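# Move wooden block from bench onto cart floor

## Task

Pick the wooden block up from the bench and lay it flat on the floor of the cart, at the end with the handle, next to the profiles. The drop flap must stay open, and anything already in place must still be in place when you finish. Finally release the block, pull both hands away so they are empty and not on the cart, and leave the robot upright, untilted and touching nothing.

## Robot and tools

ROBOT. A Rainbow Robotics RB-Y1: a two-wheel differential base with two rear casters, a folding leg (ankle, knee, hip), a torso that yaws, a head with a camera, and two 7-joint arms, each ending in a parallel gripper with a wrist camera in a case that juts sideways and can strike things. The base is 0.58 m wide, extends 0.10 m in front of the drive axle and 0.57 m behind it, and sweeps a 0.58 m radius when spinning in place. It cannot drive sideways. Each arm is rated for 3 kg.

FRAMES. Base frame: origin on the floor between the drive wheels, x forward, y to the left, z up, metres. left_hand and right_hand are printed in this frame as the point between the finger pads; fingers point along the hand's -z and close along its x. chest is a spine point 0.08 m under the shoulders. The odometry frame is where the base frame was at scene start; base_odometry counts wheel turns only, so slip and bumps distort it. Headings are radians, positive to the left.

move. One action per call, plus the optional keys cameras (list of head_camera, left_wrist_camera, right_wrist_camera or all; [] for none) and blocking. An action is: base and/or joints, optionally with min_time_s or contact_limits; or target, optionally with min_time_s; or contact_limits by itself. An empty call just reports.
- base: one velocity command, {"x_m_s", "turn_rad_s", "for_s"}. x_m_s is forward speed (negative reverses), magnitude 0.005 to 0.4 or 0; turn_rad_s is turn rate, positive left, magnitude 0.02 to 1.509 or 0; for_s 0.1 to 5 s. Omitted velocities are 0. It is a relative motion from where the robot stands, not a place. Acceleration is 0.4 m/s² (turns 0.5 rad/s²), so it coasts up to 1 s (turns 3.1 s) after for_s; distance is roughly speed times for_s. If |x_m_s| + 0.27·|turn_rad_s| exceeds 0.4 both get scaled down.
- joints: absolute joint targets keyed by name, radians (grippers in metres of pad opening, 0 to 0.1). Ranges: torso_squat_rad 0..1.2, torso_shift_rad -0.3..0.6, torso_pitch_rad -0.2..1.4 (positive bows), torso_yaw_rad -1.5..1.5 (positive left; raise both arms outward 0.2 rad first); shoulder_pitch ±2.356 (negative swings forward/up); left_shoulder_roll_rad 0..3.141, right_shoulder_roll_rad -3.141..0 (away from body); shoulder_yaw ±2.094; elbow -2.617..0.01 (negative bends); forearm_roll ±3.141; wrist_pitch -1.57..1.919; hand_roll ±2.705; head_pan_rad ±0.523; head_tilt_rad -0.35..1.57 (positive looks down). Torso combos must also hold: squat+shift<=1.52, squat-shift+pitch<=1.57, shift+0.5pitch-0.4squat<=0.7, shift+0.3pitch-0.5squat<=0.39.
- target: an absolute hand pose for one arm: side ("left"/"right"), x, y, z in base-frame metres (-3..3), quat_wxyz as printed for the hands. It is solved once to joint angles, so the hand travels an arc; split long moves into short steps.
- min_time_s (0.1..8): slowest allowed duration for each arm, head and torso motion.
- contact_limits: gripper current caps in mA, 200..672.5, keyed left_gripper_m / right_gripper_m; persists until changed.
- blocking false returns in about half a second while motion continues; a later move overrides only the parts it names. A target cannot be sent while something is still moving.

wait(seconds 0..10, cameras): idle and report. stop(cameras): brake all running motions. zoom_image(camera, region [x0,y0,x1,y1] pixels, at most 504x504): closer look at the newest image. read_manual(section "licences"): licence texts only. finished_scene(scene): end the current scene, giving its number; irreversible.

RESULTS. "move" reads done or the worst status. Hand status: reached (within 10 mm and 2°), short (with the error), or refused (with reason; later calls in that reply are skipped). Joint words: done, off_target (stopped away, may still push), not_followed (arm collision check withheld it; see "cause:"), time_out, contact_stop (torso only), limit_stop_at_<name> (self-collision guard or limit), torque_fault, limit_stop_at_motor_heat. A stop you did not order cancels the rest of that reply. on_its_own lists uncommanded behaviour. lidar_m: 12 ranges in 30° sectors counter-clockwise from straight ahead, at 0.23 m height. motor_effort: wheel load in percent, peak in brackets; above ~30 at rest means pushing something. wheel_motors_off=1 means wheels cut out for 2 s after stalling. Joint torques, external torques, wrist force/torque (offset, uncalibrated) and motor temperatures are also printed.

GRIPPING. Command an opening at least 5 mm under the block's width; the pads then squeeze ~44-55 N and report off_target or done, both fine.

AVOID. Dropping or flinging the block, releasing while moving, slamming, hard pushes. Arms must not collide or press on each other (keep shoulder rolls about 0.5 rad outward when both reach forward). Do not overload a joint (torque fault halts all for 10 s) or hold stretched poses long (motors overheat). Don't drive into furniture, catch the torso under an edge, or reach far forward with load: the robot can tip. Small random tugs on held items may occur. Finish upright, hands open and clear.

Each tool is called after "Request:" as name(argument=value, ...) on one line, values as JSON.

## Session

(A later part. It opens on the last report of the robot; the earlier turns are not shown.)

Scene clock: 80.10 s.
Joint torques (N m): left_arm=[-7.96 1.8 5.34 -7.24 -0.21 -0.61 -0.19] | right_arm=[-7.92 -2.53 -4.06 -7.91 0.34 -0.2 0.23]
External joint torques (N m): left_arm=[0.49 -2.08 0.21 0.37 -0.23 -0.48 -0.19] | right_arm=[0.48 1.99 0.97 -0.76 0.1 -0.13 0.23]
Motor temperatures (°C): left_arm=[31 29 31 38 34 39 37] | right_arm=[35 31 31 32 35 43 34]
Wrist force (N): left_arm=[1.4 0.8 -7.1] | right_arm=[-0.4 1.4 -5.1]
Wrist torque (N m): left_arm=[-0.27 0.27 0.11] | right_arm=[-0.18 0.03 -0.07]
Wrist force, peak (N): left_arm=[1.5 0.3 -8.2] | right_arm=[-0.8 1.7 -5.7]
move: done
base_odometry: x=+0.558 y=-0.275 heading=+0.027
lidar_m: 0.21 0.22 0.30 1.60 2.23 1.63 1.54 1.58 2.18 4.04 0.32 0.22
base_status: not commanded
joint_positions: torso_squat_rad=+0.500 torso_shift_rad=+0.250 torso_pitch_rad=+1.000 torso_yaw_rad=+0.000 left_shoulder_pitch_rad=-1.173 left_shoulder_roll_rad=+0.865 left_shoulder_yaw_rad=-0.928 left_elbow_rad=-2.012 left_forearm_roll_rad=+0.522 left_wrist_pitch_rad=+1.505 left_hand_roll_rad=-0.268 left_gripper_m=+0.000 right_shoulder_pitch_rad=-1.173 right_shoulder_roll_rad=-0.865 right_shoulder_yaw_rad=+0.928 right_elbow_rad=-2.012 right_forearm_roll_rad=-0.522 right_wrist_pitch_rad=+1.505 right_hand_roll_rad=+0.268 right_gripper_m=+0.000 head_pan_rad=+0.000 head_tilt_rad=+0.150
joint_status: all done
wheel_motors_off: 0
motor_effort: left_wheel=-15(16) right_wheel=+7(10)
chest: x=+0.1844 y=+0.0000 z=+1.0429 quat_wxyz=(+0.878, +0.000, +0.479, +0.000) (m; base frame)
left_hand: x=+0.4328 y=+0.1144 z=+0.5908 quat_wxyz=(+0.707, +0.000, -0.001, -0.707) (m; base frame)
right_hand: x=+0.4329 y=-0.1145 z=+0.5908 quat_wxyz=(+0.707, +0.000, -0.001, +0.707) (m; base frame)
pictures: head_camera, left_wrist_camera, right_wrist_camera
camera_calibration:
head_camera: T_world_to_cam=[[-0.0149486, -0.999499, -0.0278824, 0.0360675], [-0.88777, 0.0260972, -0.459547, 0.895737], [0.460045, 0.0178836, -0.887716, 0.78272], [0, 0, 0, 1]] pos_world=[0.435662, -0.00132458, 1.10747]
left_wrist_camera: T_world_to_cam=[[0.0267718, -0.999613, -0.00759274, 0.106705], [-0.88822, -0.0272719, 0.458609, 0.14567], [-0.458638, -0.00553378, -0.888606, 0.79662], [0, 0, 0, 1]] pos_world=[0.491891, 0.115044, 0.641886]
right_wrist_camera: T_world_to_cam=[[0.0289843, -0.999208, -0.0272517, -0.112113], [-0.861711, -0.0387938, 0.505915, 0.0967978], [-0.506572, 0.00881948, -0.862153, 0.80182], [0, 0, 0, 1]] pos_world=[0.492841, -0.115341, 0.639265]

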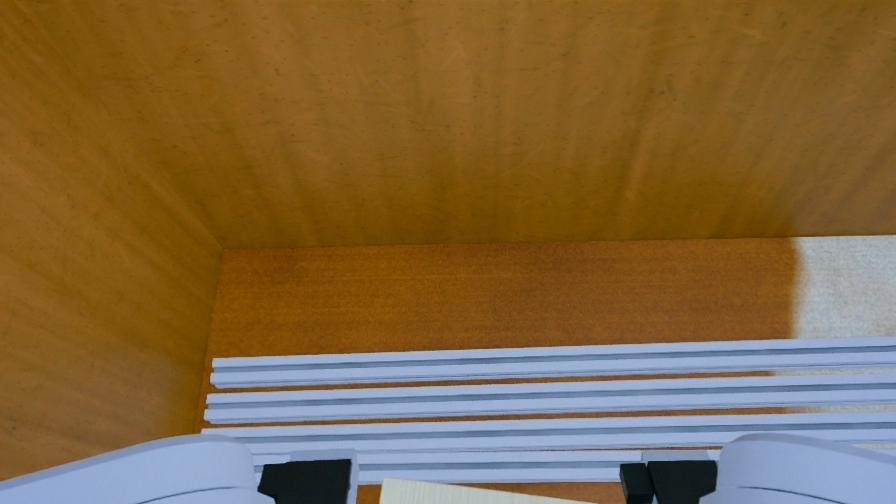

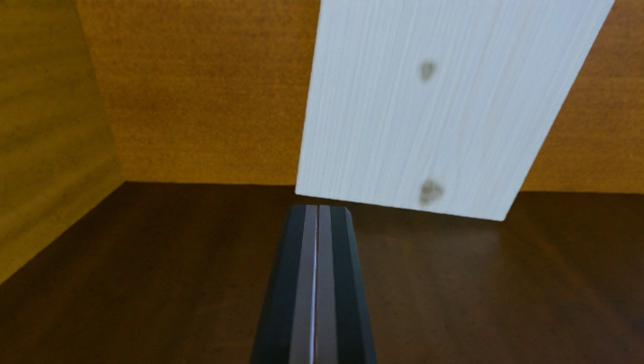

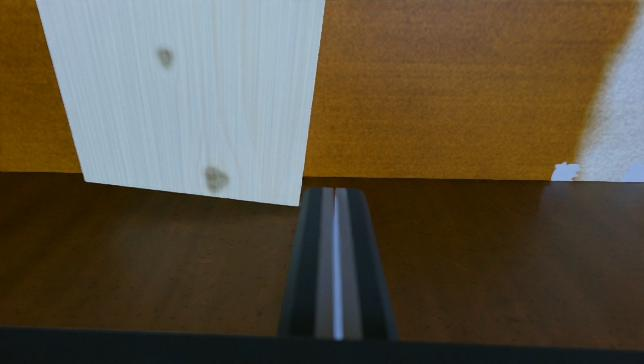

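Request:
move(joints={"head_tilt_rad":0.6}, cameras=["head_camera"])

Scene clock: 84.53 s.
Joint torques (N m): left_arm=[-7.54 1.97 5.38 -7.25 -0.26 -0.74 -0.21] | right_arm=[-7.86 -2.15 -4.34 -7.68 0.26 -0.13 0.16]
External joint torques (N m): left_arm=[0.92 -1.92 0.25 0.36 -0.29 -0.61 -0.21] | right_arm=[0.54 2.37 0.69 -0.54 0.02 -0.05 0.16]
Motor temperatures (°C): left_arm=[31 28 31 37 34 38 37] | right_arm=[34 31 31 32 35 42 34]
Wrist force (N): left_arm=[1.4 0.8 -7.7] | right_arm=[-0.3 1.7 -5.3]
Wrist torque (N m): left_arm=[-0.26 0.24 0.10] | right_arm=[-0.15 0.08 -0.08]
Wrist force, peak (N): left_arm=[2.0 0.7 -8.3] | right_arm=[-0.9 2.0 -5.8]
move: done
base_odometry: x=+0.558 y=-0.275 heading=+0.027
lidar_m: 0.21 0.22 0.31 1.59 2.25 1.63 1.53 1.60 2.17 4.05 0.30 0.22
base_status: not commanded
joint_positions: torso_squat_rad=+0.500 torso_shift_rad=+0.250 torso_pitch_rad=+1.000 torso_yaw_rad=+0.000 left_shoulder_pitch_rad=-1.173 left_shoulder_roll_rad=+0.865 left_shoulder_yaw_rad=-0.928 left_elbow_rad=-2.012 left_forearm_roll_rad=+0.522 left_wrist_pitch_rad=+1.505 left_hand_roll_rad=-0.268 left_gripper_m=+0.000 right_shoulder_pitch_rad=-1.173 right_shoulder_roll_rad=-0.865 right_shoulder_yaw_rad=+0.928 right_elbow_rad=-2.012 right_forearm_roll_rad=-0.522 right_wrist_pitch_rad=+1.505 right_hand_roll_rad=+0.268 right_gripper_m=+0.000 head_pan_rad=+0.000 head_tilt_rad=+0.600
joint_status: all done
wheel_motors_off: 0
motor_effort: left_wheel=-15(16) right_wheel=+8(10)
chest: x=+0.1844 y=+0.0000 z=+1.0429 quat_wxyz=(+0.878, +0.000, +0.479, +0.000) (m; base frame)
left_hand: x=+0.4328 y=+0.1144 z=+0.5908 quat_wxyz=(+0.707, +0.000, -0.001, -0.707) (m; base frame)
right_hand: x=+0.4329 y=-0.1145 z=+0.5908 quat_wxyz=(+0.707, +0.000, -0.001, +0.707) (m; base frame)
pictures: head_camera
camera_calibration:
head_camera: T_world_to_cam=[[-0.0255814, -0.999499, -0.0186269, 0.0294628], [-0.999276, 0.0260917, -0.0276863, 0.447319], [0.0281585, 0.0179052, -0.999443, 1.06672], [0, 0, 0, 1]] pos_world=[0.417712, -0.00132308, 1.07906]

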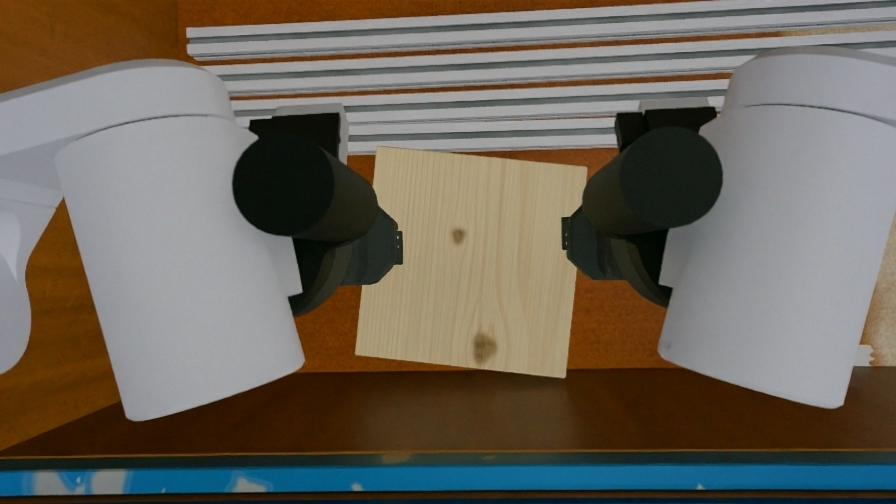

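Request:
move(joints={"torso_squat_rad":0.05,"torso_shift_rad":0.1,"left_shoulder_pitch_rad":-1.302,"left_shoulder_roll_rad":0.943,"left_shoulder_yaw_rad":-0.793,"left_elbow_rad":-2.391,"left_forearm_roll_rad":0.773,"left_wrist_pitch_rad":1.868,"left_hand_roll_rad":-0.102,"right_shoulder_pitch_rad":-1.302,"right_shoulder_roll_rad":-0.943,"right_shoulder_yaw_rad":0.793,"right_elbow_rad":-2.391,"right_forearm_roll_rad":-0.773,"right_wrist_pitch_rad":1.868,"right_hand_roll_rad":0.102,"head_tilt_rad":0.15}, cameras=[])

Request:
move(base={"x_m_s":-0.25,"for_s":1.7}, cameras=["head_camera"])

Scene clock: 97.23 s.
Joint torques (N m): left_arm=[-8.54 3.52 6.96 -5.94 -0.19 -0.59 0] | right_arm=[-10.14 -5.98 -6.75 -6.54 0.37 -0.31 0.07]
External joint torques (N m): left_arm=[0.87 -0.97 1.16 0.51 -0.21 -0.47 0] | right_arm=[-0.7 -0.88 -1.06 -0.4 0.14 -0.25 0.07]
Motor temperatures (°C): left_arm=[31 28 31 37 34 36 37] | right_arm=[34 30 31 32 35 40 34]
Wrist force (N): left_arm=[1.3 1.0 -7.4] | right_arm=[-0.6 1.6 -5.5]
Wrist torque (N m): left_arm=[-0.27 0.23 0.13] | right_arm=[-0.14 0.00 -0.11]
Wrist force, peak (N): left_arm=[0.1 0.4 -9.0] | right_arm=[-1.5 2.1 -6.8]
move: done
base_odometry: x=+0.558 y=-0.275 heading=+0.028
lidar_m: 0.21 0.21 0.32 1.58 2.24 1.63 1.53 1.60 2.19 4.04 0.31 0.22
base_status: not commanded
joint_positions: torso_squat_rad=+0.050 torso_shift_rad=+0.100 torso_pitch_rad=+1.000 torso_yaw_rad=+0.000 left_shoulder_pitch_rad=-1.302 left_shoulder_roll_rad=+0.943 left_shoulder_yaw_rad=-0.793 left_elbow_rad=-2.391 left_forearm_roll_rad=+0.773 left_wrist_pitch_rad=+1.868 left_hand_roll_rad=-0.102 left_gripper_m=+0.000 right_shoulder_pitch_rad=-1.302 right_shoulder_roll_rad=-0.943 right_shoulder_yaw_rad=+0.793 right_elbow_rad=-2.391 right_forearm_roll_rad=-0.773 right_wrist_pitch_rad=+1.868 right_hand_roll_rad=+0.102 right_gripper_m=+0.000 head_pan_rad=+0.000 head_tilt_rad=+0.150
joint_status: all done
wheel_motors_off: 0
motor_effort: left_wheel=-14(17) right_wheel=+9(13)
chest: x=+0.1021 y=+0.0000 z=+1.1433 quat_wxyz=(+0.878, +0.000, +0.479, +0.000) (m; base frame)
left_hand: x=+0.3505 y=+0.1148 z=+0.8128 quat_wxyz=(+0.707, +0.000, -0.001, -0.708) (m; base frame)
right_hand: x=+0.3503 y=-0.1147 z=+0.8127 quat_wxyz=(+0.707, +0.000, -0.001, +0.708) (m; base frame)
pictures: none
No camera images: "cameras" was empty.

Scene clock: 99.83 s.
Joint torques (N m): left_arm=[-8.81 3.7 6.82 -5.91 -0.11 -0.63 -0.02] | right_arm=[-9.74 -6.08 -6.09 -6.45 0.1 -0.09 0.14]
External joint torques (N m): left_arm=[0.6 -0.79 1.02 0.53 -0.13 -0.51 -0.02] | right_arm=[-0.31 -0.98 -0.39 -0.31 -0.13 -0.03 0.14]
Motor temperatures (°C): left_arm=[31 28 31 37 34 36 37] | right_arm=[34 30 31 32 35 40 34]
Wrist force (N): left_arm=[1.5 1.2 -6.9] | right_arm=[-0.5 1.6 -5.3]
Wrist torque (N m): left_arm=[-0.25 0.25 0.13] | right_arm=[-0.17 0.03 -0.09]
Wrist force, peak (N): left_arm=[1.1 0.6 -8.5] | right_arm=[-0.2 1.6 -6.0]
move: done
base_odometry: x=+0.133 y=-0.287 heading=+0.028
lidar_m: 0.63 0.66 1.15 4.49 1.64 1.19 1.11 1.15 1.57 4.32 0.92 0.66
base_status: done (sent for 1.7 of 1.7 s)
joint_positions: torso_squat_rad=+0.050 torso_shift_rad=+0.100 torso_pitch_rad=+1.000 torso_yaw_rad=+0.000 left_shoulder_pitch_rad=-1.302 left_shoulder_roll_rad=+0.943 left_shoulder_yaw_rad=-0.793 left_elbow_rad=-2.391 left_forearm_roll_rad=+0.773 left_wrist_pitch_rad=+1.868 left_hand_roll_rad=-0.102 left_gripper_m=+0.000 right_shoulder_pitch_rad=-1.302 right_shoulder_roll_rad=-0.943 right_shoulder_yaw_rad=+0.793 right_elbow_rad=-2.391 right_forearm_roll_rad=-0.773 right_wrist_pitch_rad=+1.868 right_hand_roll_rad=+0.102 right_gripper_m=+0.000 head_pan_rad=+0.000 head_tilt_rad=+0.150
joint_status: not commanded
wheel_motors_off: 0
motor_effort: left_wheel=+4(40) right_wheel=-1(22)
chest: x=+0.1021 y=+0.0000 z=+1.1434 quat_wxyz=(+0.878, +0.000, +0.479, +0.000) (m; base frame)
left_hand: x=+0.3505 y=+0.1148 z=+0.8129 quat_wxyz=(+0.707, +0.000, -0.001, -0.708) (m; base frame)
right_hand: x=+0.3503 y=-0.1147 z=+0.8128 quat_wxyz=(+0.707, +0.000, -0.001, +0.708) (m; base frame)
pictures: head_camera
camera_calibration:
head_camera: T_world_to_cam=[[-0.0149303, -0.9995, -0.0278688, 0.0376368], [-0.887697, 0.0260776, -0.45969, 0.869003], [0.460187, 0.0178757, -0.887642, 0.909678], [0, 0, 0, 1]] pos_world=[0.353351, -0.00130463, 1.20799]

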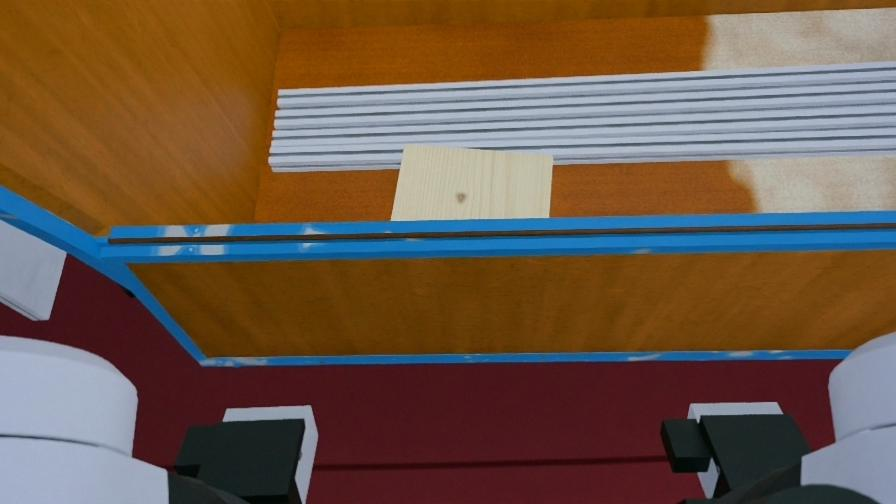

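Request:
finished_scene(scene=2)

The scene is finished: the task was done.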